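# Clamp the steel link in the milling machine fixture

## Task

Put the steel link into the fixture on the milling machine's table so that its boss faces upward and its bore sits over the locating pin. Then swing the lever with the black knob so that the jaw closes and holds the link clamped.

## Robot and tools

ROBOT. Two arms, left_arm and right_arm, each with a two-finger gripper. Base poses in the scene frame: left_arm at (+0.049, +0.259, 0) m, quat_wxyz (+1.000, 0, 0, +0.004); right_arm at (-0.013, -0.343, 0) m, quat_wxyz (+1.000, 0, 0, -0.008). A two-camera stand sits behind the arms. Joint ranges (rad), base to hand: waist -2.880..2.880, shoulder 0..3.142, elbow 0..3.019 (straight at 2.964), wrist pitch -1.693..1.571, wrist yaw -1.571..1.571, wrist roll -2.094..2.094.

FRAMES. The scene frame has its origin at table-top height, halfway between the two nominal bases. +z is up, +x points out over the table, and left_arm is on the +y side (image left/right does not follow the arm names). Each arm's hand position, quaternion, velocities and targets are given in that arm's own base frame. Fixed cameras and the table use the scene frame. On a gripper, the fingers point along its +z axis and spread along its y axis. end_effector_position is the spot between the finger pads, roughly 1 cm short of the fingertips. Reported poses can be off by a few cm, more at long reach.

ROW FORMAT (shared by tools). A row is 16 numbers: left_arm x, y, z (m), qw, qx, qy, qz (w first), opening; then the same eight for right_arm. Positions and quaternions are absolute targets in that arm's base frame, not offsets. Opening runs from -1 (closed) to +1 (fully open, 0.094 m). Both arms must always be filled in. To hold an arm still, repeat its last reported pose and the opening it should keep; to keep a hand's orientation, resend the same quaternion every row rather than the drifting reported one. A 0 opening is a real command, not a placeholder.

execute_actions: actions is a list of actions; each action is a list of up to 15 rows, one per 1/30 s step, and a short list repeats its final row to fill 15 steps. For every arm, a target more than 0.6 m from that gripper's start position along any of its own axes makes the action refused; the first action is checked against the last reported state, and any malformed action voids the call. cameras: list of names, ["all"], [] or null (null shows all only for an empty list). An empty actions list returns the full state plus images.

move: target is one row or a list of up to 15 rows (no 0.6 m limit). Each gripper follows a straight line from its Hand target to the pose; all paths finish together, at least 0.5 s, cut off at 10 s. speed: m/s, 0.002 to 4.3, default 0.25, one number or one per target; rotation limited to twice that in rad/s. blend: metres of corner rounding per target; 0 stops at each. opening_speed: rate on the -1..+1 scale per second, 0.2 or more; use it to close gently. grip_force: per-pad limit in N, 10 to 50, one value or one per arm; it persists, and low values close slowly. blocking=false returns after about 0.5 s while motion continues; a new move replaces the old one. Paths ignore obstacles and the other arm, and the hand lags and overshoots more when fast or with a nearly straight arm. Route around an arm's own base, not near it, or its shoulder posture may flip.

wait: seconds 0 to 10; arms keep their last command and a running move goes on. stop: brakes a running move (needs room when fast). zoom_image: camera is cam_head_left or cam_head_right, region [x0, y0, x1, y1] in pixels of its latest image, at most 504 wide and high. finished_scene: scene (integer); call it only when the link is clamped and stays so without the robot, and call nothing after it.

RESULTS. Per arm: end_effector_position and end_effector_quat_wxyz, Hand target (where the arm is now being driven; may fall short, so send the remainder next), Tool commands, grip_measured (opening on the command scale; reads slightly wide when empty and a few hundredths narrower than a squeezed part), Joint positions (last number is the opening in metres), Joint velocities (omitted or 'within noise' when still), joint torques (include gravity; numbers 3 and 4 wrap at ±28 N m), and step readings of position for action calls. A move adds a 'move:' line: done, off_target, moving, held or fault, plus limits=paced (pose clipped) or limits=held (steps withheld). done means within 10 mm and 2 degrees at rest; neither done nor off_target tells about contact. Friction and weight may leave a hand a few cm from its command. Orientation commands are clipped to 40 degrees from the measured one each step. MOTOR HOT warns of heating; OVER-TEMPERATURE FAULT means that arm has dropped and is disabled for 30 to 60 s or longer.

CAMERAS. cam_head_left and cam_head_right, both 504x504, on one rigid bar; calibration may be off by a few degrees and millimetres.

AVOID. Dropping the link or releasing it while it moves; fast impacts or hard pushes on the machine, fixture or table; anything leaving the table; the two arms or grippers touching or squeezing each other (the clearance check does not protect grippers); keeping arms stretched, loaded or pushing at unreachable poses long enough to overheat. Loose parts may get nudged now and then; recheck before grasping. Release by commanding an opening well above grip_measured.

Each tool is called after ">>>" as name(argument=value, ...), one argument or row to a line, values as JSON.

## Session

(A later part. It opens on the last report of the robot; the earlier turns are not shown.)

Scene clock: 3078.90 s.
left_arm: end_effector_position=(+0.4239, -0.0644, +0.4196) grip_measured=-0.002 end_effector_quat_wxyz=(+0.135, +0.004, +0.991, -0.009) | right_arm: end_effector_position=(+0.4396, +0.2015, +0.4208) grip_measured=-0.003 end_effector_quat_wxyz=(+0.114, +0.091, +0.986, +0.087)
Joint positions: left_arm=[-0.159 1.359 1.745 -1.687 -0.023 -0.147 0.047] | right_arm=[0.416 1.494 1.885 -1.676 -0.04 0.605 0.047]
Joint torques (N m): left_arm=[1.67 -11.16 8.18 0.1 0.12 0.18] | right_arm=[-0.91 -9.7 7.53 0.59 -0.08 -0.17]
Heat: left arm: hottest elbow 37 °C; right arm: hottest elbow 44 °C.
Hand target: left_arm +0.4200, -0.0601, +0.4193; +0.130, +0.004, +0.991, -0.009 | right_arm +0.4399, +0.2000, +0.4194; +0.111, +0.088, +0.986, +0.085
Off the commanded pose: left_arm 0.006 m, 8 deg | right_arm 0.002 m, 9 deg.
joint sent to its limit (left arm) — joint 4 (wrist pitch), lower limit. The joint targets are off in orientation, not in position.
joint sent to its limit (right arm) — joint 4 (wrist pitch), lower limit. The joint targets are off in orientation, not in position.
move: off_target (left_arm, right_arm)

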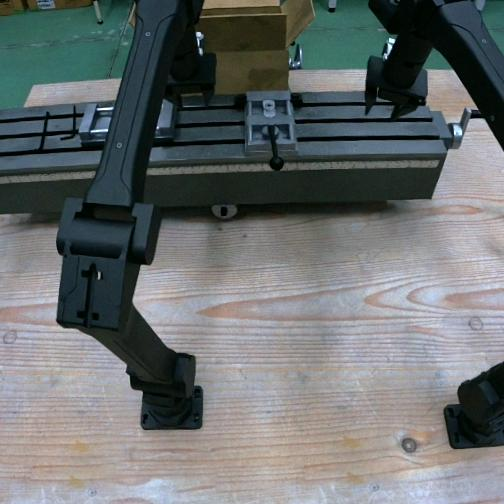

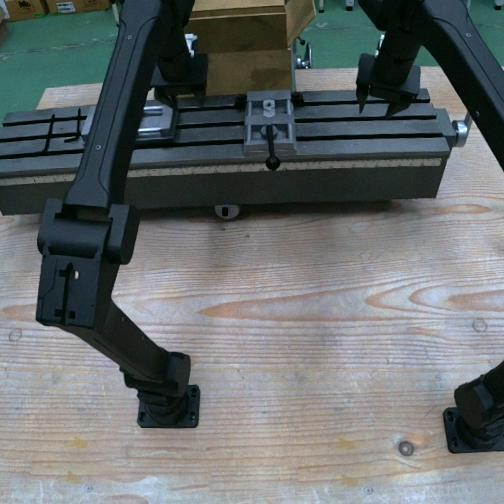

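>>> move(
  target=[
    [0.42,-0.06,0.42,0.0698,0.004,0.9976,0,0.0,0.4695,0.388,0.37,0.0488,0.0869,0.9938,0.0499,0.0],
    [0.42,-0.06,0.42,0.0698,0.004,0.9976,0,0.0,0.4695,0.388,0.287,0.0488,0.0869,0.9938,0.0499,0.0],
    [0.42,-0.06,0.42,0.0698,0.004,0.9976,0,0.0,0.4695,0.388,0.287,0.0488,0.0869,0.9938,0.0499,-0.68],
    [0.42,-0.06,0.42,0.0698,0.004,0.9976,0,0.0,0.4705,0.45,0.287,0.0408,0.2159,0.9739,0.0566,-0.68],
  ],
  speed=[0.3,0.15,0.15,0.15],
  cameras=["cam_head_left"],
)

>>> zoom_image(
  camera="cam_head_left",
  region=[230, 70, 340, 180],
)

Scene clock: 3151.47 s.
left_arm: end_effector_position=(+0.4239, -0.0644, +0.4196) grip_measured=-0.002 end_effector_quat_wxyz=(+0.135, +0.004, +0.991, -0.009) | right_arm: end_effector_position=(+0.4699, +0.3929, +0.2873) grip_measured=-0.678 end_effector_quat_wxyz=(+0.051, +0.046, +0.997, +0.040)
Joint positions: left_arm=[-0.159 1.359 1.745 -1.687 -0.023 -0.147 0.047] | right_arm=[0.7 1.886 2.054 -1.609 0.009 0.791 0.015]
Joint torques (N m): left_arm=[1.73 -11.11 8.14 0.13 0.13 0.19] | right_arm=[-0.62 -15.56 7.53 0.68 -0.07 0.4]
Heat: left arm: hottest elbow 37 °C; right arm: hottest elbow 43 °C.
Hand target: left_arm +0.4200, -0.0601, +0.4192; +0.130, +0.004, +0.991, -0.009 | right_arm +0.4699, +0.3935, +0.2872; +0.050, +0.067, +0.996, +0.044
Off the commanded pose: left_arm 0.006 m, 8 deg | right_arm 0.057 m, 20 deg.
joint sent to its limit (left arm) — joint 4 (wrist pitch), lower limit.
move: held (right_arm; a check stopped the path), off_target (left_arm; braked when a check withheld steps of right_arm); path passed 3 of 4 targets; limits=held
pose unreachable (right arm): on one or more control steps of this call, first in action 0 (counted from 0), this arm could not follow its commanded pose, so it was not sent that pose on those steps. It may still have moved: this result reports where it is.
cause: moving toward the commanded pose would bring a part of the arm too close to another arm (this arm's wrist (the part past joint 4) and the left arm's fingers, 37 mm apart when this arm was first held).
Images, in order (width x height): cam_head_left 504x504.

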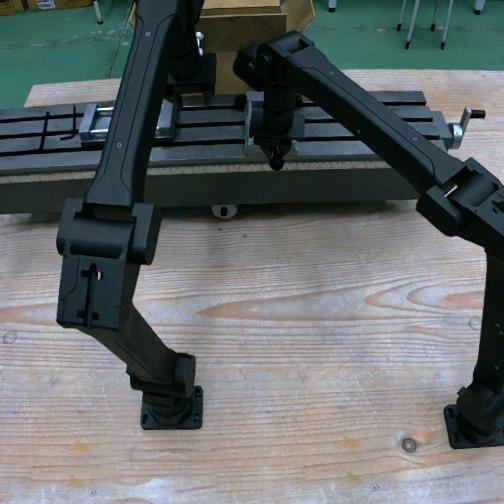

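Scaled by 4.582 from the camera's 504x504 image, which has a finer 720x720 frame.

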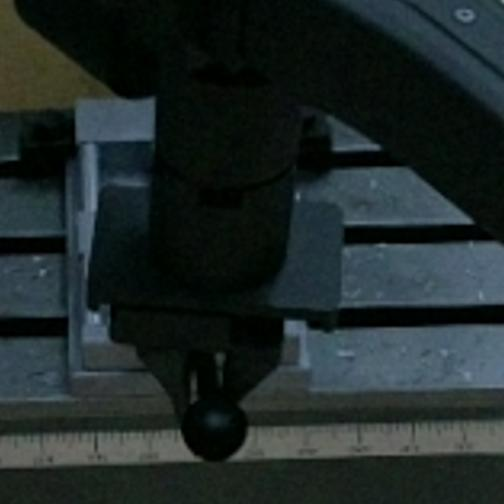

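>>> move(
  target=[
    [0.32,0.10,0.36,0.0698,0.004,0.9976,0,0.0,0.4699,0.3929,0.287,0.0488,0.0869,0.9938,0.0499,-0.68],
    [0.32,0.10,0.36,0.0698,0.004,0.9976,0,0.0,0.4715,0.47,0.287,0.0408,0.2159,0.9739,0.0566,-0.68],
  ],
  speed=[0.3,0.15],
  cameras=["cam_head_left"],
)

>>> zoom_image(
  camera="cam_head_left",
  region=[230, 70, 340, 180],
)

Scene clock: 3171.33 s.
left_arm: end_effector_position=(+0.3249, +0.0986, +0.3600) grip_measured=-0.002 end_effector_quat_wxyz=(+0.076, +0.004, +0.997, +0.004) | right_arm: end_effector_position=(+0.4697, +0.3971, +0.2868) grip_measured=-0.662 end_effector_quat_wxyz=(+0.042, +0.098, +0.994, +0.019)
Joint positions: left_arm=[0.317 1.164 1.429 -1.688 0.041 0.322 0.047] | right_arm=[0.712 1.931 2.123 -1.677 0.035 0.908 0.016]
Joint torques (N m): left_arm=[1.85 -8.18 8.24 -0.01 0.27 0.18] | right_arm=[4.31 -10.58 15.66 1.92 -1.94 2.99]
Heat: left arm: hottest elbow 37 °C; right arm: hottest elbow 42 °C.
Hand target: left_arm +0.3202, +0.0999, +0.3597; +0.074, +0.004, +0.997, +0.001 | right_arm +0.4632, +0.4632, +0.2867; +0.041, +0.196, +0.977, +0.070
Off the commanded pose: left_arm 0.005 m, 1 deg | right_arm 0.073 m, 14 deg.
joint sent to its limit (left arm) — joint 4 (wrist pitch), lower limit. The joint targets still meet the commanded pose.
move: off_target (right_arm)
Images, in order (width x height): cam_head_left 504x504.

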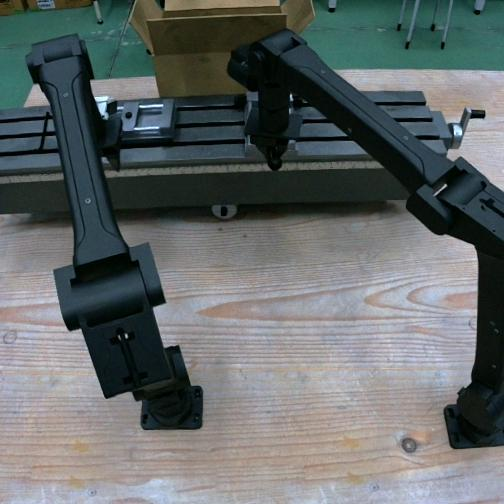

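Scaled by 4.582 from the camera's 504x504 image, which has a finer 720x720 frame.

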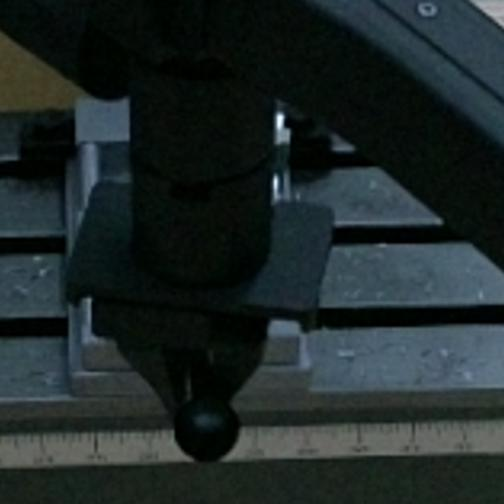

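>>> move(
  target=[
    [0.32,0.10,0.36,0.0698,0.004,0.9976,0,0.0,0.4697,0.395,0.287,0.0488,0.0869,0.9938,0.0499,-0.66],
    [0.32,0.10,0.36,0.0698,0.004,0.9976,0,0.0,0.4697,0.395,0.287,0.0488,0.0869,0.9938,0.0499,0.0],
    [0.32,0.10,0.36,0.0698,0.004,0.9976,0,0.0,0.4697,0.395,0.37,0.0488,0.0869,0.9938,0.0499,0.0],
    [0.32,0.10,0.36,0.0698,0.004,0.9976,0,0.0,0.44,0.20,0.42,0.0488,0.0869,0.9938,0.0499,0.0],
  ],
  speed=[0.15,0.15,0.15,0.3],
  cameras=["cam_head_left","cam_head_right"],
)

>>> zoom_image(
  camera="cam_head_left",
  region=[230, 70, 340, 180],
)

>>> zoom_image(
  camera="cam_head_left",
  region=[240, 85, 300, 145],
)

Scene clock: 3196.70 s.
left_arm: end_effector_position=(+0.3249, +0.0986, +0.3600) grip_measured=-0.002 end_effector_quat_wxyz=(+0.076, +0.004, +0.997, +0.004) | right_arm: end_effector_position=(+0.4401, +0.2018, +0.4199) grip_measured=-0.003 end_effector_quat_wxyz=(+0.113, +0.091, +0.986, +0.086)
Joint positions: left_arm=[0.317 1.164 1.429 -1.688 0.041 0.322 0.047] | right_arm=[0.416 1.496 1.885 -1.676 -0.04 0.606 0.047]
Joint torques (N m): left_arm=[1.67 -8.06 8.24 -0.02 0.27 0.18] | right_arm=[-0.85 -10.11 7.57 0.59 -0.08 -0.2]
Heat: left arm: hottest elbow 37 °C; right arm: hottest elbow 45 °C.
Hand target: left_arm +0.3202, +0.0999, +0.3597; +0.074, +0.004, +0.997, +0.001 | right_arm +0.4399, +0.2000, +0.4193; +0.111, +0.088, +0.986, +0.085
Off the commanded pose: left_arm 0.005 m, 1 deg | right_arm 0.002 m, 9 deg.
joint sent to its limit (left arm) — joint 4 (wrist pitch), lower limit. The joint targets still meet the commanded pose.
joint sent to its limit (right arm) — joint 4 (wrist pitch), lower limit. The joint targets are off in orientation, not in position.
move: off_target (right_arm)

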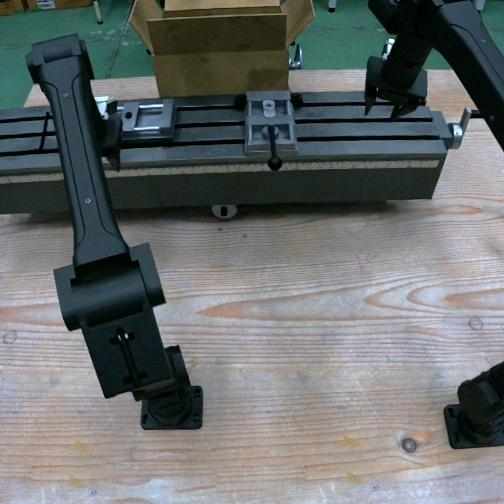

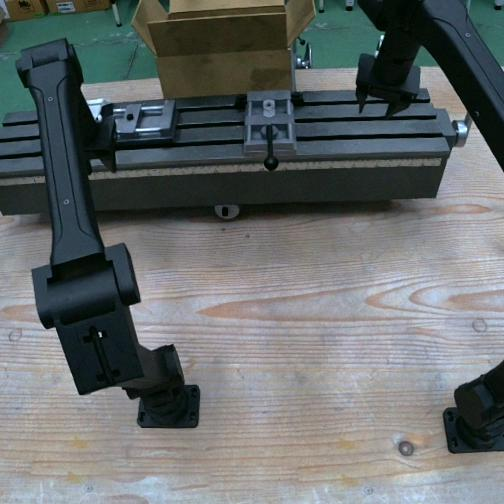

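Scaled by 4.582 from the camera's 504x504 image, which has a finer 720x720 frame.

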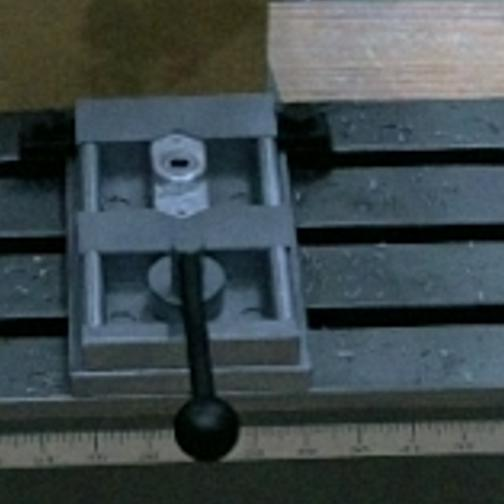

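Scaled by 8.400 from the camera's 504x504 image, which has a finer 720x720 frame.

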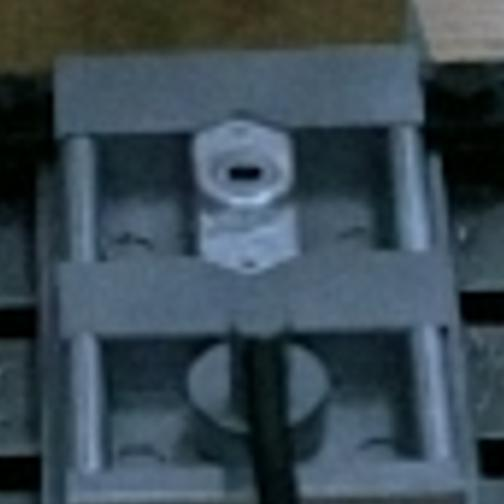

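>>> move(
  target=[
    [0.32,0.10,0.36,0.0698,0.004,0.9976,0,0.0,0.4695,0.390,0.36,0.0488,0.0869,0.9938,0.0499,0.0],
    [0.32,0.10,0.36,0.0698,0.004,0.9976,0,0.0,0.4695,0.390,0.287,0.0488,0.0869,0.9938,0.0499,-0.68],
  ],
  speed=[0.4,0.2],
  blend=[0.01,0],
)

>>> move(
  target=[
    [0.32,0.10,0.36,0.0698,0.004,0.9976,0,0.0,0.4776,0.3622,0.286,0.0621,-0.1732,0.9824,0.0319,-0.68],
    [0.32,0.10,0.36,0.0698,0.004,0.9976,0,0.0,0.4881,0.3421,0.286,0.0666,-0.3000,0.9514,0.0210,-0.68],
    [0.32,0.10,0.36,0.0698,0.004,0.9976,0,0.0,0.5035,0.3254,0.286,0.0691,-0.4216,0.9041,0.0096,-0.68],
    [0.32,0.10,0.36,0.0698,0.004,0.9976,0,0.0,0.5226,0.3132,0.286,0.0698,-0.5360,0.8414,-0.0019,-0.68],
    [0.32,0.10,0.36,0.0698,0.004,0.9976,0,0.0,0.5443,0.3063,0.286,0.0686,-0.6412,0.7642,-0.0129,-0.68],
    [0.32,0.10,0.36,0.0698,0.004,0.9976,0,0.0,0.5640,0.304,0.286,0.0665,-0.71,0.70,-0.023,-0.68],
  ],
  speed=0.2,
  blend=[0.008,0.008,0.008,0.008,0.008,0],
  cameras=["cam_head_left"],
)

>>> zoom_image(
  camera="cam_head_left",
  region=[230, 70, 340, 180],
)

Scene clock: 3231.33 s.
left_arm: end_effector_position=(+0.3249, +0.0986, +0.3600) grip_measured=-0.002 end_effector_quat_wxyz=(+0.076, +0.004, +0.997, +0.004) | right_arm: end_effector_position=(+0.4691, +0.3935, +0.2806) grip_measured=-0.678 end_effector_quat_wxyz=(+0.049, +0.015, +0.998, +0.043)
Joint positions: left_arm=[0.317 1.164 1.429 -1.688 0.041 0.322 0.047] | right_arm=[0.698 1.882 2.029 -1.588 -0.002 0.728 0.015]
Joint torques (N m): left_arm=[1.73 -8.06 8.24 -0.03 0.26 0.18] | right_arm=[-1.2 -16.03 7.79 0.47 -0.08 1.42]
Heat: left arm: hottest elbow 37 °C; right arm: hottest elbow 44 °C.
Hand target: left_arm +0.3202, +0.0999, +0.3597; +0.074, +0.004, +0.997, +0.001 | right_arm +0.4696, +0.3900, +0.2869; +0.048, +0.084, +0.994, +0.050
Off the commanded pose: left_arm 0.005 m, 1 deg | right_arm 0.007 m, 8 deg.
joint sent to its limit (left arm) — joint 4 (wrist pitch), lower limit. The joint targets still meet the commanded pose.
move: off_target (right_arm)

Scene clock: 3236.67 s.
left_arm: end_effector_position=(+0.3249, +0.0986, +0.3600) grip_measured=-0.002 end_effector_quat_wxyz=(+0.076, +0.004, +0.997, +0.004) | right_arm: end_effector_position=(+0.5477, +0.3124, +0.2825) grip_measured=-0.680 end_effector_quat_wxyz=(-0.063, +0.708, -0.703, +0.016)
Joint positions: left_arm=[0.317 1.164 1.429 -1.688 0.041 0.322 0.047] | right_arm=[0.518 1.944 2.128 -1.626 -0.003 -1.059 0.015]
Joint torques (N m): left_arm=[1.73 -8.18 8.24 -0.03 0.27 0.18] | right_arm=[-2.08 -14.33 10.89 0.2 0.26 -0.37]
Heat: left arm: hottest elbow 37 °C; right arm: hottest elbow 44 °C.
Hand target: left_arm +0.3202, +0.0999, +0.3597; +0.074, +0.004, +0.997, +0.001 | right_arm +0.5633, +0.3036, +0.2858; -0.067, +0.710, -0.701, +0.023
Off the commanded pose: left_arm 0.005 m, 1 deg | right_arm 0.019 m, 1 deg.
joint sent to its limit (left arm) — joint 4 (wrist pitch), lower limit. The joint targets still meet the commanded pose.
move: off_target (right_arm)
Images, in order (width x height): cam_head_left 504x504.

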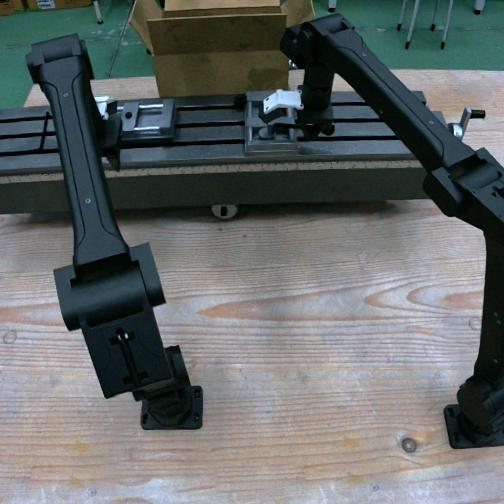

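Scaled by 4.582 from the camera's 504x504 image, which has a finer 720x720 frame.

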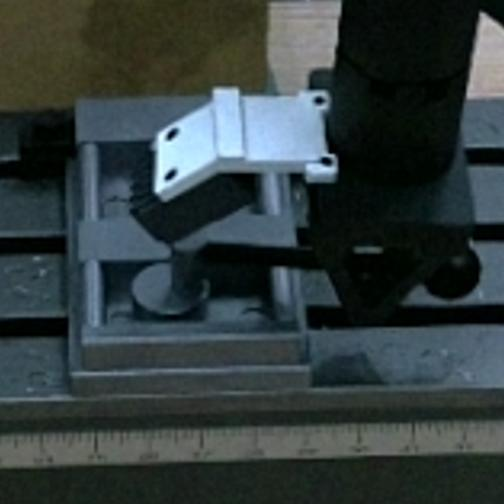

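>>> move(
  target=[
    [0.32,0.10,0.36,0.0698,0.004,0.9976,0,0.0,0.5560,0.308,0.286,0.0665,-0.71,0.70,-0.023,0.0],
    [0.42,-0.06,0.42,0.0698,0.004,0.9976,0,0.0,0.5560,0.308,0.37,0.0661,-0.7054,0.7054,-0.0223,0.0],
    [0.50,-0.16,0.41,0.0698,0.004,0.9976,0,0.0,0.572,0.20,0.37,0.0661,-0.7054,0.7054,-0.0223,0.0],
    [0.582,-0.205,0.37,0.0698,0.004,0.9976,0,0.0,0.572,0.20,0.37,0.0661,-0.7054,0.7054,-0.0223,0.0],
  ],
  speed=[0.2,0.25,0.25,0.2],
  blend=[0,0.02,0.02,0],
  cameras=["cam_head_left"],
)

>>> zoom_image(
  camera="cam_head_left",
  region=[230, 70, 340, 180],
)

Scene clock: 3260.07 s.
left_arm: end_effector_position=(+0.5783, -0.1980, +0.3539) grip_measured=-0.002 end_effector_quat_wxyz=(+0.107, +0.006, +0.994, -0.014) | right_arm: end_effector_position=(+0.5781, +0.1974, +0.3618) grip_measured=-0.003 end_effector_quat_wxyz=(-0.110, +0.696, -0.708, +0.045)
Joint positions: left_arm=[-0.342 1.868 2.197 -1.688 -0.045 -0.325 0.047] | right_arm=[0.326 1.853 2.193 -1.674 -0.015 -1.227 0.047]
Joint torques (N m): left_arm=[0.38 -18.37 12.34 0.06 -0.23 0] | right_arm=[-0.32 -15.85 7.46 0.36 -0.29 -0.14]
Heat: left arm: hottest elbow 37 °C; right arm: hottest elbow 44 °C.
Hand target: left_arm +0.5811, -0.2047, +0.3692; +0.123, +0.006, +0.992, -0.018 | right_arm +0.5718, +0.1999, +0.3693; -0.113, +0.701, -0.702, +0.045
Off the commanded pose: left_arm 0.018 m, 5 deg | right_arm 0.011 m, 6 deg.
joint sent to its limit (left arm) — joint 4 (wrist pitch), lower limit. The joint targets are off in orientation, not in position.
joint sent to its limit (right arm) — joint 4 (wrist pitch), lower limit. The joint targets are off in orientation, not in position.
move: off_target (left_arm, right_arm)
Images, in order (width x height): cam_head_left 504x504.

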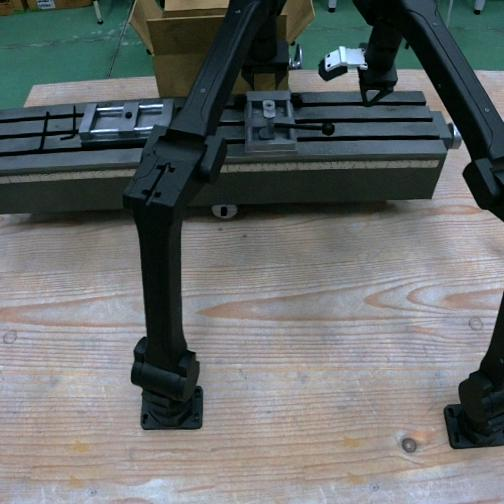

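Scaled by 4.582 from the camera's 504x504 image, which has a finer 720x720 frame.

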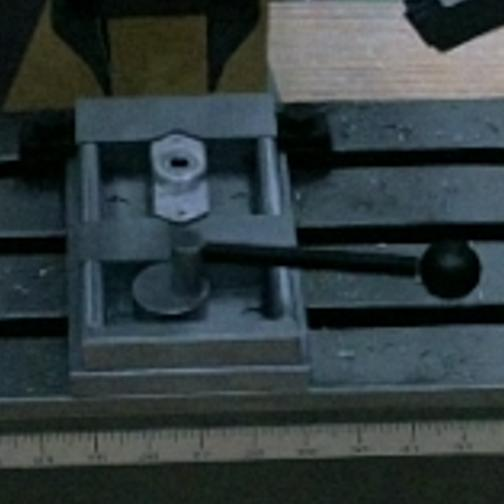

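>>> move(
  target=[
    [0.586,-0.2185,0.34,0.0698,0.004,0.9976,0,0.0,0.572,0.20,0.37,0.0661,-0.7054,0.7054,-0.0223,0.0],
    [0.586,-0.2185,0.288,0.0698,0.004,0.9976,0,0.0,0.572,0.20,0.37,0.0661,-0.7054,0.7054,-0.0223,0.0],
  ],
  speed=[0.2,0.15],
  blend=[0.01,0],
  cameras=["cam_head_left"],
)

>>> zoom_image(
  camera="cam_head_left",
  region=[230, 70, 340, 180],
)

Scene clock: 3270.63 s.
left_arm: end_effector_position=(+0.5831, -0.2130, +0.2953) grip_measured=-0.002 end_effector_quat_wxyz=(+0.070, +0.005, +0.998, -0.001) | right_arm: end_effector_position=(+0.5781, +0.1974, +0.3618) grip_measured=-0.003 end_effector_quat_wxyz=(-0.110, +0.696, -0.708, +0.045)
Joint positions: left_arm=[-0.363 1.916 2.12 -1.642 -0.047 -0.349 0.047] | right_arm=[0.326 1.853 2.193 -1.674 -0.015 -1.227 0.047]
Joint torques (N m): left_arm=[0.56 -18.78 8.58 0.7 -0.18 -0.01] | right_arm=[0.09 -15.91 7.45 0.35 -0.29 -0.13]
Heat: left arm: hottest elbow 38 °C; right arm: hottest elbow 44 °C.
Hand target: left_arm +0.5859, -0.2184, +0.2881; +0.070, +0.004, +0.998, +0.000 | right_arm +0.5718, +0.1999, +0.3693; -0.113, +0.701, -0.702, +0.045
Off the commanded pose: left_arm 0.010 m, 0 deg | right_arm 0.011 m, 6 deg.
joint sent to its limit (right arm) — joint 4 (wrist pitch), lower limit. The joint targets are off in orientation, not in position.
move: off_target (right_arm)
Images, in order (width x height): cam_head_left 504x504.

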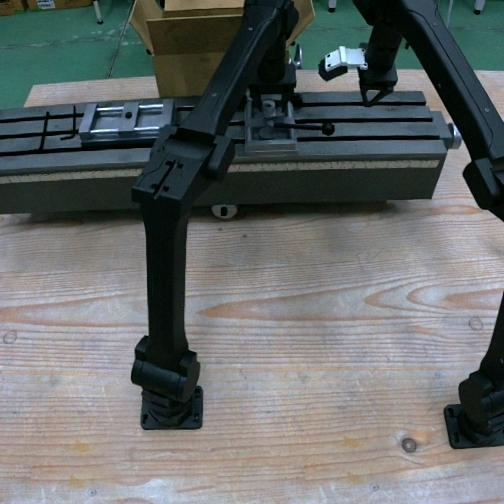

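Scaled by 4.582 from the camera's 504x504 image, which has a finer 720x720 frame.

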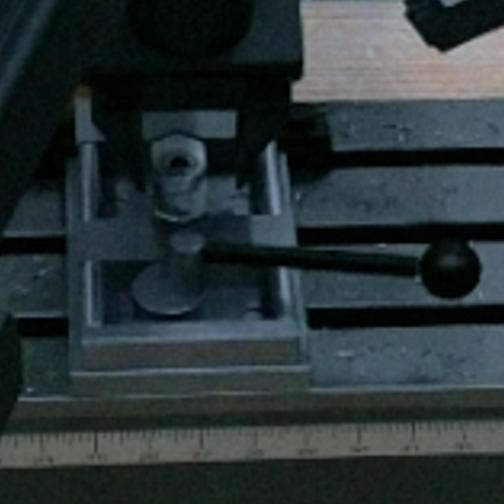

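>>> move(
  target=[
    [0.586,-0.2185,0.284,0.0698,0.004,0.9976,0,0.0,0.572,0.20,0.37,0.0661,-0.7054,0.7054,-0.0223,0.0],
    [0.586,-0.2185,0.284,0.0698,0.004,0.9976,0,-0.8,0.572,0.20,0.37,0.0661,-0.7054,0.7054,-0.0223,0.0],
    [0.586,-0.2185,0.345,0.0698,0.004,0.9976,0,-0.8,0.572,0.20,0.37,0.0661,-0.7054,0.7054,-0.0223,0.0],
  ],
  speed=[0.1,0.1,0.1],
  opening_speed=1.0,
  cameras=["cam_head_left"],
)

>>> zoom_image(
  camera="cam_head_left",
  region=[230, 70, 340, 180],
)

Scene clock: 3287.30 s.
left_arm: end_effector_position=(+0.5843, -0.2121, +0.3108) grip_measured=-0.434 end_effector_quat_wxyz=(+0.073, +0.003, +0.997, +0.002) | right_arm: end_effector_position=(+0.5781, +0.1974, +0.3618) grip_measured=-0.003 end_effector_quat_wxyz=(-0.110, +0.696, -0.708, +0.045)
Joint positions: left_arm=[-0.363 1.929 2.181 -1.687 -0.055 -0.354 0.027] | right_arm=[0.326 1.853 2.193 -1.674 -0.015 -1.227 0.047]
Joint torques (N m): left_arm=[0.67 -21.3 13 -0.08 0.09 0.07] | right_arm=[-0.32 -15.91 7.54 0.43 -0.28 -0.15]
Heat: left arm: hottest elbow 38 °C; right arm: hottest elbow 44 °C.
Hand target: left_arm +0.5843, -0.2178, +0.3439; +0.102, +0.005, +0.995, -0.012 | right_arm +0.5718, +0.1999, +0.3693; -0.113, +0.701, -0.702, +0.045
Off the commanded pose: left_arm 0.035 m, 0 deg | right_arm 0.011 m, 6 deg.
joint sent to its limit (left arm) — joint 4 (wrist pitch), lower limit. The joint targets are off in orientation, not in position.
joint sent to its limit (right arm) — joint 4 (wrist pitch), lower limit. The joint targets are off in orientation, not in position.
move: off_target (left_arm, right_arm)
Images, in order (width x height): cam_head_left 504x504.

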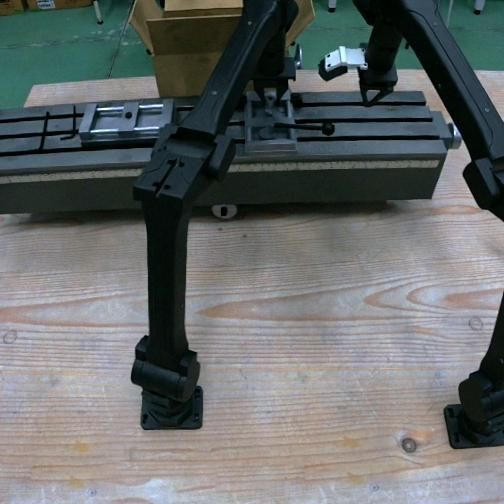

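Scaled by 4.582 from the camera's 504x504 image, which has a finer 720x720 frame.

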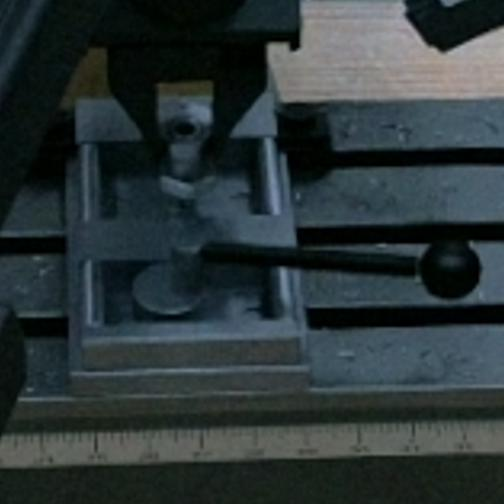

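>>> move(
  target=[
    [0.576,-0.215,0.40,0.0698,0.004,0.9976,0,-0.8,0.572,0.20,0.37,0.0661,-0.7054,0.7054,-0.0223,0.0],
    [0.50,-0.19,0.39,0.0698,0.004,0.9976,0,-0.8,0.572,0.20,0.37,0.0661,-0.7054,0.7054,-0.0223,0.0],
    [0.36,-0.12,0.30,0.0698,0.004,0.9976,0,-0.8,0.572,0.20,0.37,0.0661,-0.7054,0.7054,-0.0223,0.0],
    [0.332,-0.078,0.10,0.0666,-0.3,0.9514,0.021,-0.8,0.572,0.20,0.37,0.0661,-0.7054,0.7054,-0.0223,0.0],
    [0.332,-0.078,0.04,0.0666,-0.3,0.9514,0.021,-0.8,0.572,0.20,0.37,0.0661,-0.7054,0.7054,-0.0223,0.0],
  ],
  speed=[0.12,0.2,0.25,0.25,0.1],
  blend=[0.01,0.03,0.03,0.01,0],
  cameras=["cam_head_left"],
)

>>> zoom_image(
  camera="cam_head_left",
  region=[150, 210, 270, 330],
)

Scene clock: 3319.57 s.
left_arm: end_effector_position=(+0.3281, -0.0814, +0.0412) grip_measured=-0.434 end_effector_quat_wxyz=(+0.062, -0.290, +0.955, +0.021) | right_arm: end_effector_position=(+0.5781, +0.1974, +0.3618) grip_measured=-0.003 end_effector_quat_wxyz=(-0.110, +0.696, -0.708, +0.045)
Joint positions: left_arm=[-0.295 1.365 0.727 -0.851 -0.104 -0.881 0.027] | right_arm=[0.326 1.853 2.193 -1.674 -0.015 -1.227 0.047]
Joint torques (N m): left_arm=[1.73 -8.23 7.01 0.57 -0.38 -0.02] | right_arm=[-0.09 -15.91 7.49 0.36 -0.29 -0.14]
Heat: left arm: hottest elbow 42 °C; right arm: hottest elbow 43 °C.
Hand target: left_arm +0.3319, -0.0780, +0.0400; +0.067, -0.300, +0.951, +0.021 | right_arm +0.5718, +0.1999, +0.3693; -0.113, +0.701, -0.702, +0.045
Off the commanded pose: left_arm 0.005 m, 1 deg | right_arm 0.011 m, 6 deg.
joint sent to its limit (right arm) — joint 4 (wrist pitch), lower limit. The joint targets are off in orientation, not in position.
move: off_target (right_arm)
Images, in order (width x height): cam_head_left 504x504.

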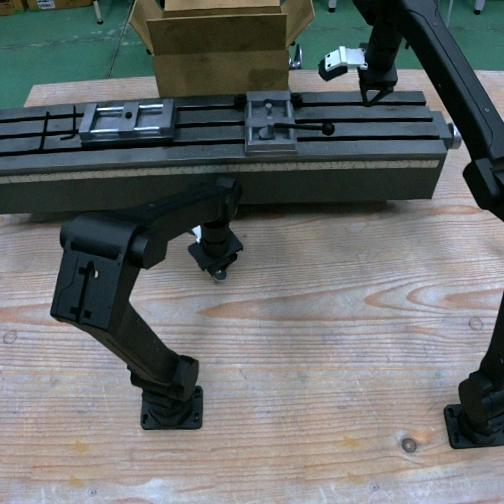

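Scaled by 4.200 from the camera's 504x504 image, which has a finer 720x720 frame.

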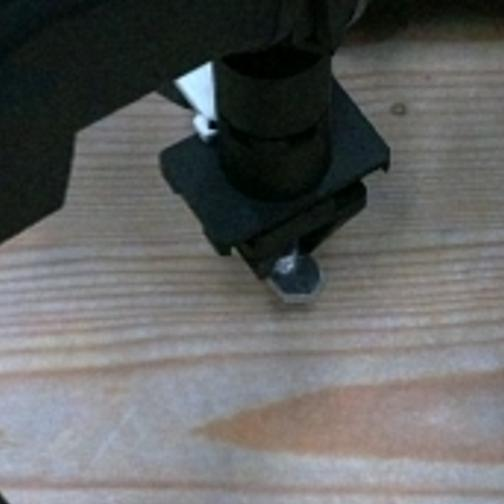

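>>> move(
  target=[
    [0.335,-0.078,0.016,0.0666,-0.3,0.9514,0.021,-0.8,0.572,0.20,0.37,0.0661,-0.7054,0.7054,-0.0223,0.0],
  ],
  speed=0.04,
)

Scene clock: 3327.90 s.
left_arm: end_effector_position=(+0.3332, -0.0823, +0.0208) grip_measured=-0.434 end_effector_quat_wxyz=(+0.066, -0.291, +0.954, +0.018) | right_arm: end_effector_position=(+0.5781, +0.1974, +0.3618) grip_measured=-0.003 end_effector_quat_wxyz=(-0.110, +0.696, -0.708, +0.045)
Joint positions: left_arm=[-0.294 1.415 0.708 -0.773 -0.104 -0.881 0.027] | right_arm=[0.326 1.853 2.193 -1.674 -0.015 -1.227 0.047]
Joint torques (N m): left_arm=[1.85 -8.12 6.35 0.7 -0.36 0.01] | right_arm=[-0.32 -15.97 7.51 0.38 -0.29 -0.14]
Heat: left arm: hottest elbow 40 °C; right arm: hottest elbow 43 °C.
Hand target: left_arm +0.3348, -0.0780, +0.0161; +0.066, -0.300, +0.951, +0.021 | right_arm +0.5718, +0.1999, +0.3693; -0.113, +0.701, -0.702, +0.045
Off the commanded pose: left_arm 0.007 m, 1 deg | right_arm 0.011 m, 6 deg.
joint sent to its limit (right arm) — joint 4 (wrist pitch), lower limit. The joint targets are off in orientation, not in position.
move: off_target (right_arm)

>>> move(
  target=[
    [0.335,-0.078,0.011,0.0666,-0.3,0.9514,0.021,-0.8,0.572,0.20,0.37,0.0661,-0.7054,0.7054,-0.0223,0.0],
    [0.335,-0.078,0.015,0.0666,-0.3,0.9514,0.021,0.0,0.572,0.20,0.37,0.0661,-0.7054,0.7054,-0.0223,0.0],
    [0.335,-0.078,0.10,0.0666,-0.3,0.9514,0.021,0.0,0.572,0.20,0.37,0.0661,-0.7054,0.7054,-0.0223,0.0],
    [0.32,0.10,0.30,0.0698,0.004,0.9976,0,0.0,0.572,0.20,0.37,0.0661,-0.7054,0.7054,-0.0223,0.0],
  ],
  speed=[0.03,0.03,0.1,0.3],
  cameras=["cam_head_left","cam_head_right"],
)

>>> zoom_image(
  camera="cam_head_left",
  region=[190, 230, 260, 300],
)

>>> zoom_image(
  camera="cam_head_left",
  region=[235, 85, 305, 155],
)

Scene clock: 3349.70 s.
left_arm: end_effector_position=(+0.3111, +0.0942, +0.2816) grip_measured=-0.002 end_effector_quat_wxyz=(+0.053, +0.003, +0.999, -0.004) | right_arm: end_effector_position=(+0.5781, +0.1974, +0.3618) grip_measured=-0.003 end_effector_quat_wxyz=(-0.110, +0.696, -0.708, +0.045)
Joint positions: left_arm=[0.317 1.124 1.194 -1.542 0.04 0.322 0.047] | right_arm=[0.326 1.853 2.193 -1.674 -0.015 -1.227 0.047]
Joint torques (N m): left_arm=[1.79 -6.71 12.71 -0.16 0.27 0.18] | right_arm=[-0.09 -15.62 7.49 0.4 -0.29 -0.14]
Heat: left arm: hottest elbow 38 °C; right arm: hottest elbow 42 °C.
Hand target: left_arm +0.3194, +0.0997, +0.2997; +0.070, +0.004, +0.998, +0.000 | right_arm +0.5718, +0.1999, +0.3693; -0.113, +0.702, -0.702, +0.045
Off the commanded pose: left_arm 0.021 m, 2 deg | right_arm 0.011 m, 6 deg.
joint sent to its limit (right arm) — joint 4 (wrist pitch), lower limit. The joint targets are off in orientation, not in position.
move: off_target (left_arm, right_arm)

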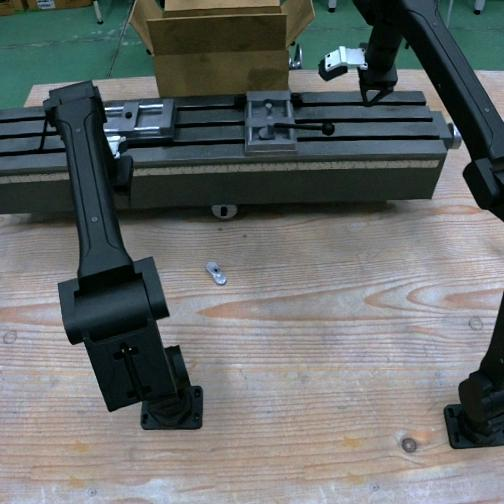

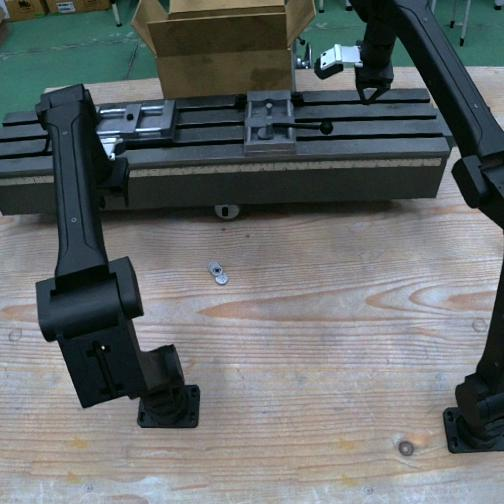

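Scaled by 7.200 from the camera's 504x504 image, which has a finer 720x720 frame.

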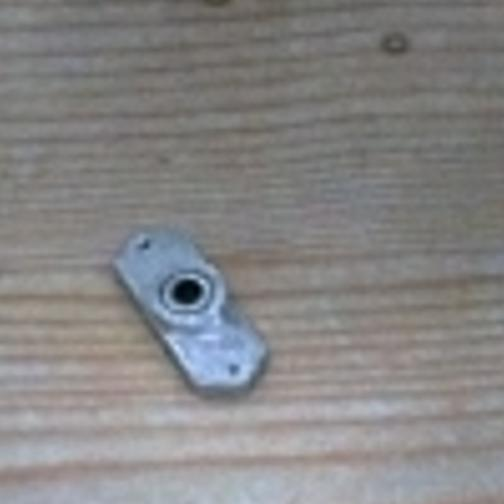

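Scaled by 7.200 from the camera's 504x504 image, which has a finer 720x720 frame.

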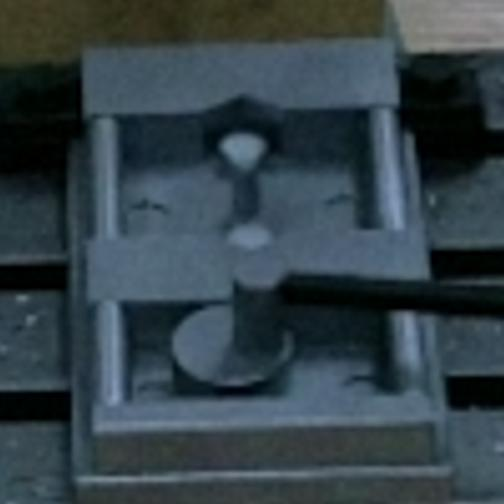

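>>> move(
  target=[
    [0.334,-0.087,0.09,0.0667,-0.2917,0.9540,0.0204,0.3,0.572,0.20,0.37,0.0661,-0.7054,0.7054,-0.0223,0.0],
    [0.334,-0.087,0.0175,0.0667,-0.2917,0.9540,0.0204,-0.8,0.572,0.20,0.37,0.0661,-0.7054,0.7054,-0.0223,0.0],
    [0.36,-0.11,0.17,0.0667,-0.2917,0.9540,0.0204,-0.8,0.572,0.20,0.37,0.0661,-0.7054,0.7054,-0.0223,0.0],
    [0.42,-0.15,0.36,0.0698,0.004,0.9976,0,-0.8,0.572,0.20,0.37,0.0661,-0.7054,0.7054,-0.0223,0.0],
    [0.51,-0.19,0.40,0.0698,0.004,0.9976,0,-0.8,0.572,0.20,0.37,0.0661,-0.7054,0.7054,-0.0223,0.0],
    [0.586,-0.2185,0.36,0.0698,0.004,0.9976,0,-0.8,0.572,0.20,0.37,0.0661,-0.7054,0.7054,-0.0223,0.0],
  ],
  speed=[0.4,0.2,0.2,0.3,0.3,0.2],
  blend=[0.02,0,0.03,0.03,0.03,0],
  opening_speed=1.2,
  cameras=["cam_head_left","cam_head_right"],
)

>>> zoom_image(
  camera="cam_head_left",
  region=[235, 75, 305, 145],
)

Scene clock: 3415.43 s.
left_arm: end_effector_position=(+0.5833, -0.2112, +0.3343) grip_measured=-0.437 end_effector_quat_wxyz=(+0.094, -0.003, +0.996, -0.007) | right_arm: end_effector_position=(+0.5781, +0.1974, +0.3618) grip_measured=-0.003 end_effector_quat_wxyz=(-0.110, +0.696, -0.708, +0.045)
Joint positions: left_arm=[-0.362 1.906 2.204 -1.688 -0.055 -0.364 0.026] | right_arm=[0.326 1.853 2.193 -1.674 -0.015 -1.227 0.047]
Joint torques (N m): left_arm=[0.38 -19.66 12.93 0.02 0.08 0.18] | right_arm=[-0.21 -15.91 7.47 0.42 -0.28 -0.13]
Heat: left arm: hottest elbow 44 °C; right arm: hottest elbow 42 °C.
Hand target: left_arm +0.5846, -0.2179, +0.3592; +0.117, +0.005, +0.993, -0.017 | right_arm +0.5718, +0.1999, +0.3693; -0.113, +0.702, -0.702, +0.045
Off the commanded pose: left_arm 0.027 m, 3 deg | right_arm 0.011 m, 6 deg.
joint sent to its limit (left arm) — joint 4 (wrist pitch), lower limit. The joint targets are off in orientation, not in position.
joint sent to its limit (right arm) — joint 4 (wrist pitch), lower limit. The joint targets are off in orientation, not in position.
move: off_target (left_arm, right_arm)

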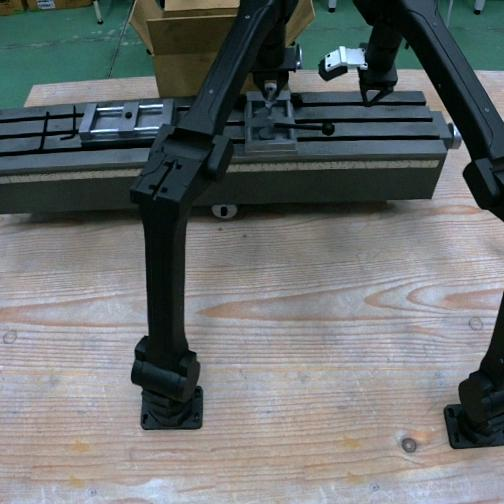

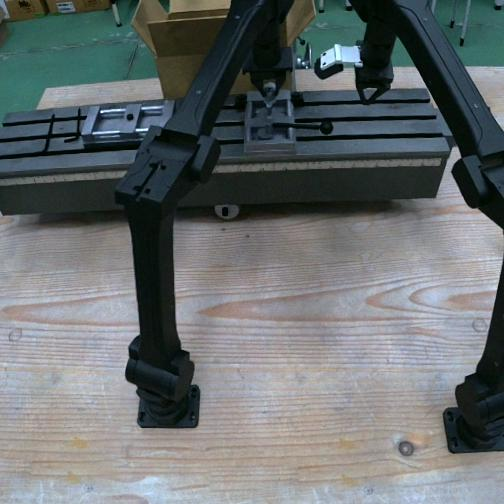

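Scaled by 7.200 from the camera's 504x504 image, which has a finer 720x720 frame.

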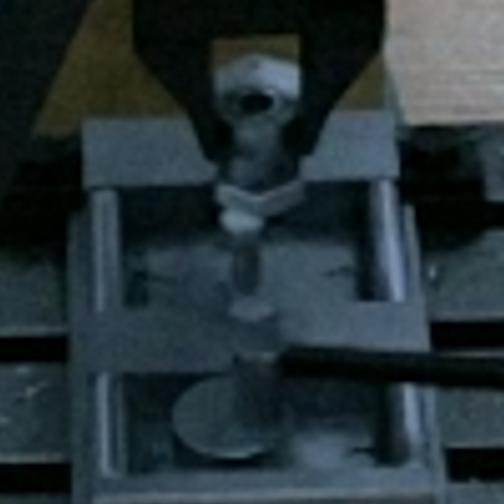

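>>> move(
  target=[
    [0.583,-0.2165,0.315,0.0698,0.004,0.9976,0,-0.8,0.572,0.20,0.37,0.0661,-0.7054,0.7054,-0.0223,0.0],
    [0.583,-0.2165,0.295,0.0698,0.004,0.9976,0,-0.8,0.572,0.20,0.37,0.0661,-0.7054,0.7054,-0.0223,0.0],
  ],
  speed=[0.15,0.05],
  blend=[0.005,0],
  cameras=["cam_head_left","cam_head_right"],
)

>>> zoom_image(
  camera="cam_head_left",
  region=[242, 80, 296, 134],
)

>>> zoom_image(
  camera="cam_head_right",
  region=[242, 80, 296, 134],
)

Scene clock: 3442.10 s.
left_arm: end_effector_position=(+0.5813, -0.2108, +0.3028) grip_measured=-0.437 end_effector_quat_wxyz=(+0.071, -0.003, +0.997, +0.001) | right_arm: end_effector_position=(+0.5781, +0.1974, +0.3618) grip_measured=-0.003 end_effector_quat_wxyz=(-0.110, +0.696, -0.708, +0.045)
Joint positions: left_arm=[-0.362 1.913 2.134 -1.659 -0.053 -0.364 0.026] | right_arm=[0.326 1.853 2.193 -1.674 -0.015 -1.227 0.047]
Joint torques (N m): left_arm=[0.67 -19.02 8.09 0.77 0.04 0.14] | right_arm=[0.03 -16.03 7.5 0.39 -0.29 -0.14]
Heat: left arm: hottest elbow 45 °C; right arm: hottest elbow 42 °C.
Hand target: left_arm +0.5828, -0.2165, +0.2951; +0.070, +0.004, +0.998, +0.000 | right_arm +0.5718, +0.1999, +0.3693; -0.113, +0.702, -0.702, +0.045
Off the commanded pose: left_arm 0.010 m, 1 deg | right_arm 0.011 m, 6 deg.
joint sent to its limit (right arm) — joint 4 (wrist pitch), lower limit. The joint targets are off in orientation, not in position.
move: off_target (right_arm)

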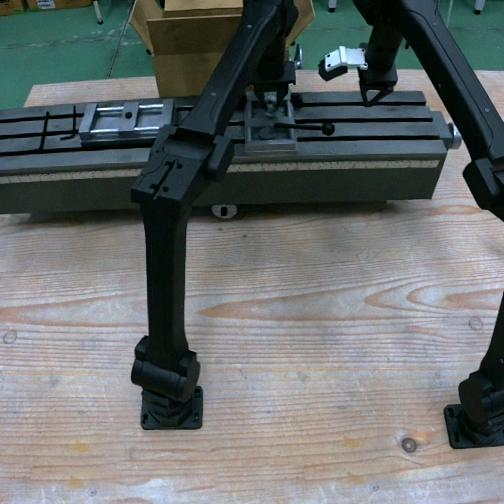

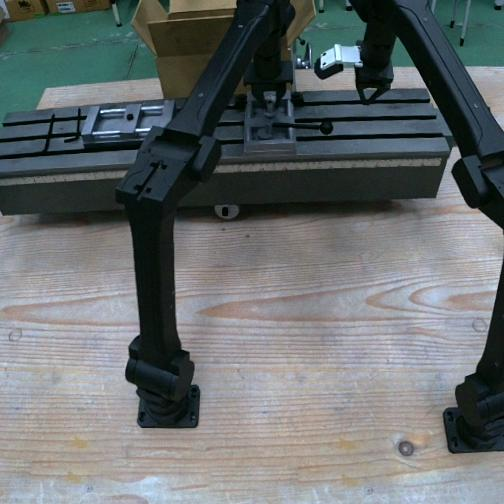

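Scaled by 9.333 from the camera's 504x504 image, which has a finer 720x720 frame.

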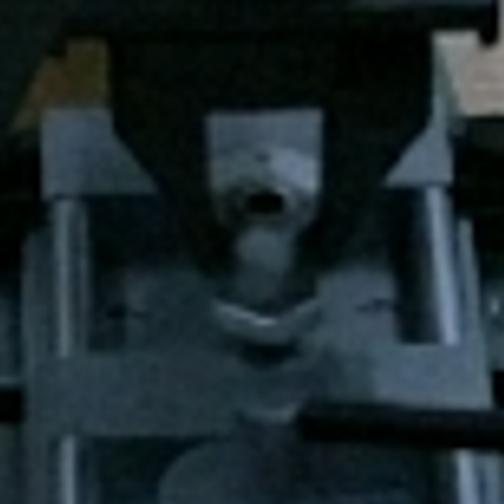

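Scaled by 9.333 from the camera's 504x504 image, which has a finer 720x720 frame.

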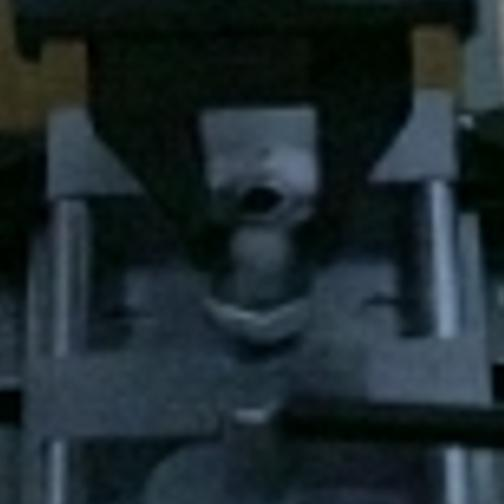

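>>> move(
  target=[
    [0.583,-0.201,0.292,0.0698,0.004,0.9976,0,-0.8,0.572,0.20,0.37,0.0661,-0.7054,0.7054,-0.0223,0.0],
    [0.577,-0.226,0.292,0.0698,0.004,0.9976,0,-0.8,0.572,0.20,0.37,0.0661,-0.7054,0.7054,-0.0223,0.0],
    [0.572,-0.206,0.292,0.0698,0.004,0.9976,0,-0.8,0.572,0.20,0.37,0.0661,-0.7054,0.7054,-0.0223,0.0],
  ],
  speed=[0.03,0.03,0.03],
  blend=[0.003,0.003,0],
  cameras=["cam_head_left"],
)

>>> zoom_image(
  camera="cam_head_left",
  region=[242, 80, 296, 134],
)

Scene clock: 3461.47 s.
left_arm: end_effector_position=(+0.5725, -0.2107, +0.3017) grip_measured=-0.437 end_effector_quat_wxyz=(+0.080, +0.003, +0.997, -0.002) | right_arm: end_effector_position=(+0.5781, +0.1974, +0.3618) grip_measured=-0.003 end_effector_quat_wxyz=(-0.110, +0.696, -0.708, +0.045)
Joint positions: left_arm=[-0.367 1.868 2.063 -1.614 -0.053 -0.357 0.026] | right_arm=[0.326 1.853 2.193 -1.674 -0.015 -1.227 0.047]
Joint torques (N m): left_arm=[1.73 -18.73 7.41 0.29 0.1 0.16] | right_arm=[-0.09 -15.85 7.45 0.4 -0.29 -0.13]
Heat: left arm: hottest elbow 41 °C; right arm: hottest elbow 42 °C.
Hand target: left_arm +0.5719, -0.2060, +0.2921; +0.070, +0.004, +0.998, +0.000 | right_arm +0.5718, +0.1999, +0.3693; -0.113, +0.702, -0.702, +0.045
Off the commanded pose: left_arm 0.011 m, 1 deg | right_arm 0.011 m, 6 deg.
joint sent to its limit (right arm) — joint 4 (wrist pitch), lower limit. The joint targets are off in orientation, not in position.
move: off_target (left_arm, right_arm)
Images, in order (width x height): cam_head_left 504x504.

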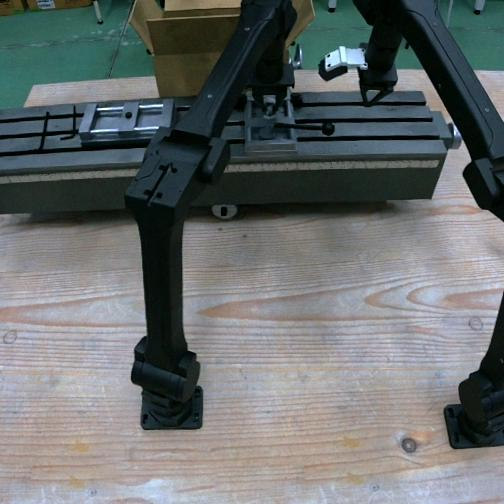

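Scaled by 9.333 from the camera's 504x504 image, which has a finer 720x720 frame.

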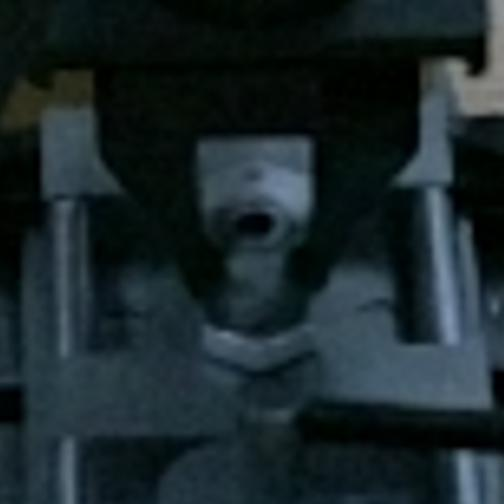

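>>> move(
  target=[
    [0.592,-0.207,0.290,0.0698,0.004,0.9976,0,-0.8,0.572,0.20,0.37,0.0661,-0.7054,0.7054,-0.0223,0.0],
  ],
  speed=[0.02],
  cameras=["cam_head_left"],
)

>>> zoom_image(
  camera="cam_head_left",
  region=[242, 80, 296, 134],
)

Scene clock: 3487.67 s.
left_arm: end_effector_position=(+0.5760, -0.2088, +0.3016) grip_measured=-0.437 end_effector_quat_wxyz=(+0.076, +0.005, +0.997, -0.001) | right_arm: end_effector_position=(+0.5781, +0.1974, +0.3618) grip_measured=-0.003 end_effector_quat_wxyz=(-0.110, +0.696, -0.708, +0.045)
Joint positions: left_arm=[-0.362 1.884 2.088 -1.631 -0.051 -0.348 0.026] | right_arm=[0.326 1.853 2.193 -1.674 -0.015 -1.227 0.047]
Joint torques (N m): left_arm=[1.96 -15.91 11.79 0.17 0.1 0.18] | right_arm=[-0.03 -15.97 7.49 0.36 -0.29 -0.14]
Heat: left arm: hottest elbow 39 °C; right arm: hottest elbow 42 °C.
Hand target: left_arm +0.5911, -0.2066, +0.2896; +0.070, +0.004, +0.998, +0.000 | right_arm +0.5718, +0.1999, +0.3693; -0.113, +0.702, -0.702, +0.045
Off the commanded pose: left_arm 0.020 m, 1 deg | right_arm 0.011 m, 6 deg.
joint sent to its limit (right arm) — joint 4 (wrist pitch), lower limit. The joint targets are off in orientation, not in position.
move: off_target (left_arm, right_arm)
Images, in order (width x height): cam_head_left 504x504.

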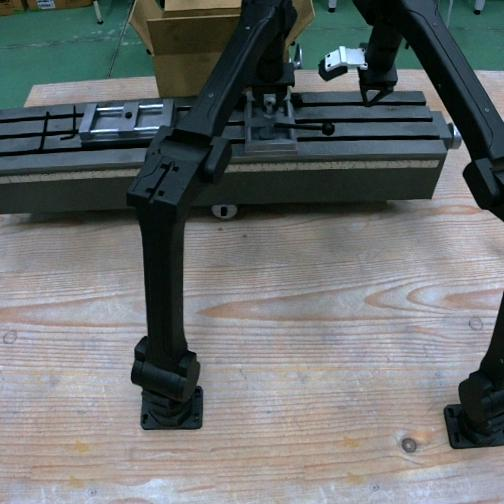

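Scaled by 9.333 from the camera's 504x504 image, which has a finer 720x720 frame.

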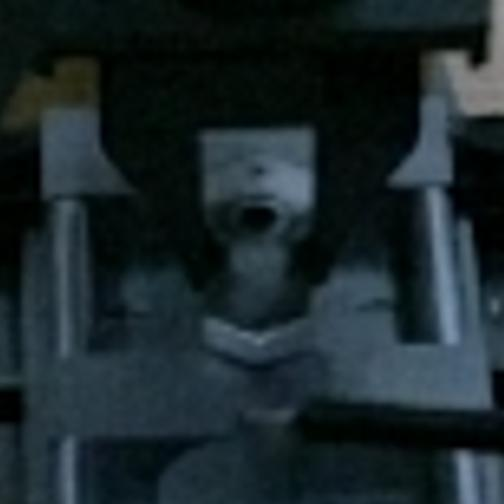

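>>> move(
  target=[
    [0.597,-0.203,0.290,0.0698,0.004,0.9976,0,-0.8,0.572,0.20,0.37,0.0661,-0.7054,0.7054,-0.0223,0.0],
    [0.599,-0.196,0.290,0.0698,0.004,0.9976,0,-0.8,0.572,0.20,0.37,0.0661,-0.7054,0.7054,-0.0223,0.0],
    [0.600,-0.225,0.290,0.0698,0.004,0.9976,0,-0.8,0.572,0.20,0.37,0.0661,-0.7054,0.7054,-0.0223,0.0],
  ],
  speed=[0.02],
  blend=[0.002,0.002,0],
  cameras=["cam_head_left"],
)

>>> zoom_image(
  camera="cam_head_left",
  region=[242, 80, 296, 134],
)

speed must be one number or one for each of the 3 targets, got a list of 1; nothing of the call was run

Scaled by 9.333 from the camera's 504x504 image, which has a finer 720x720 frame.

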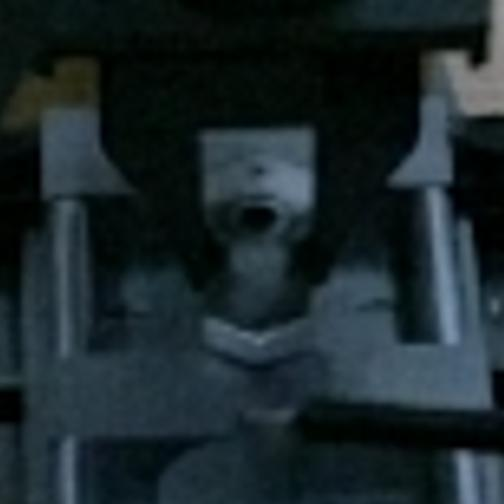

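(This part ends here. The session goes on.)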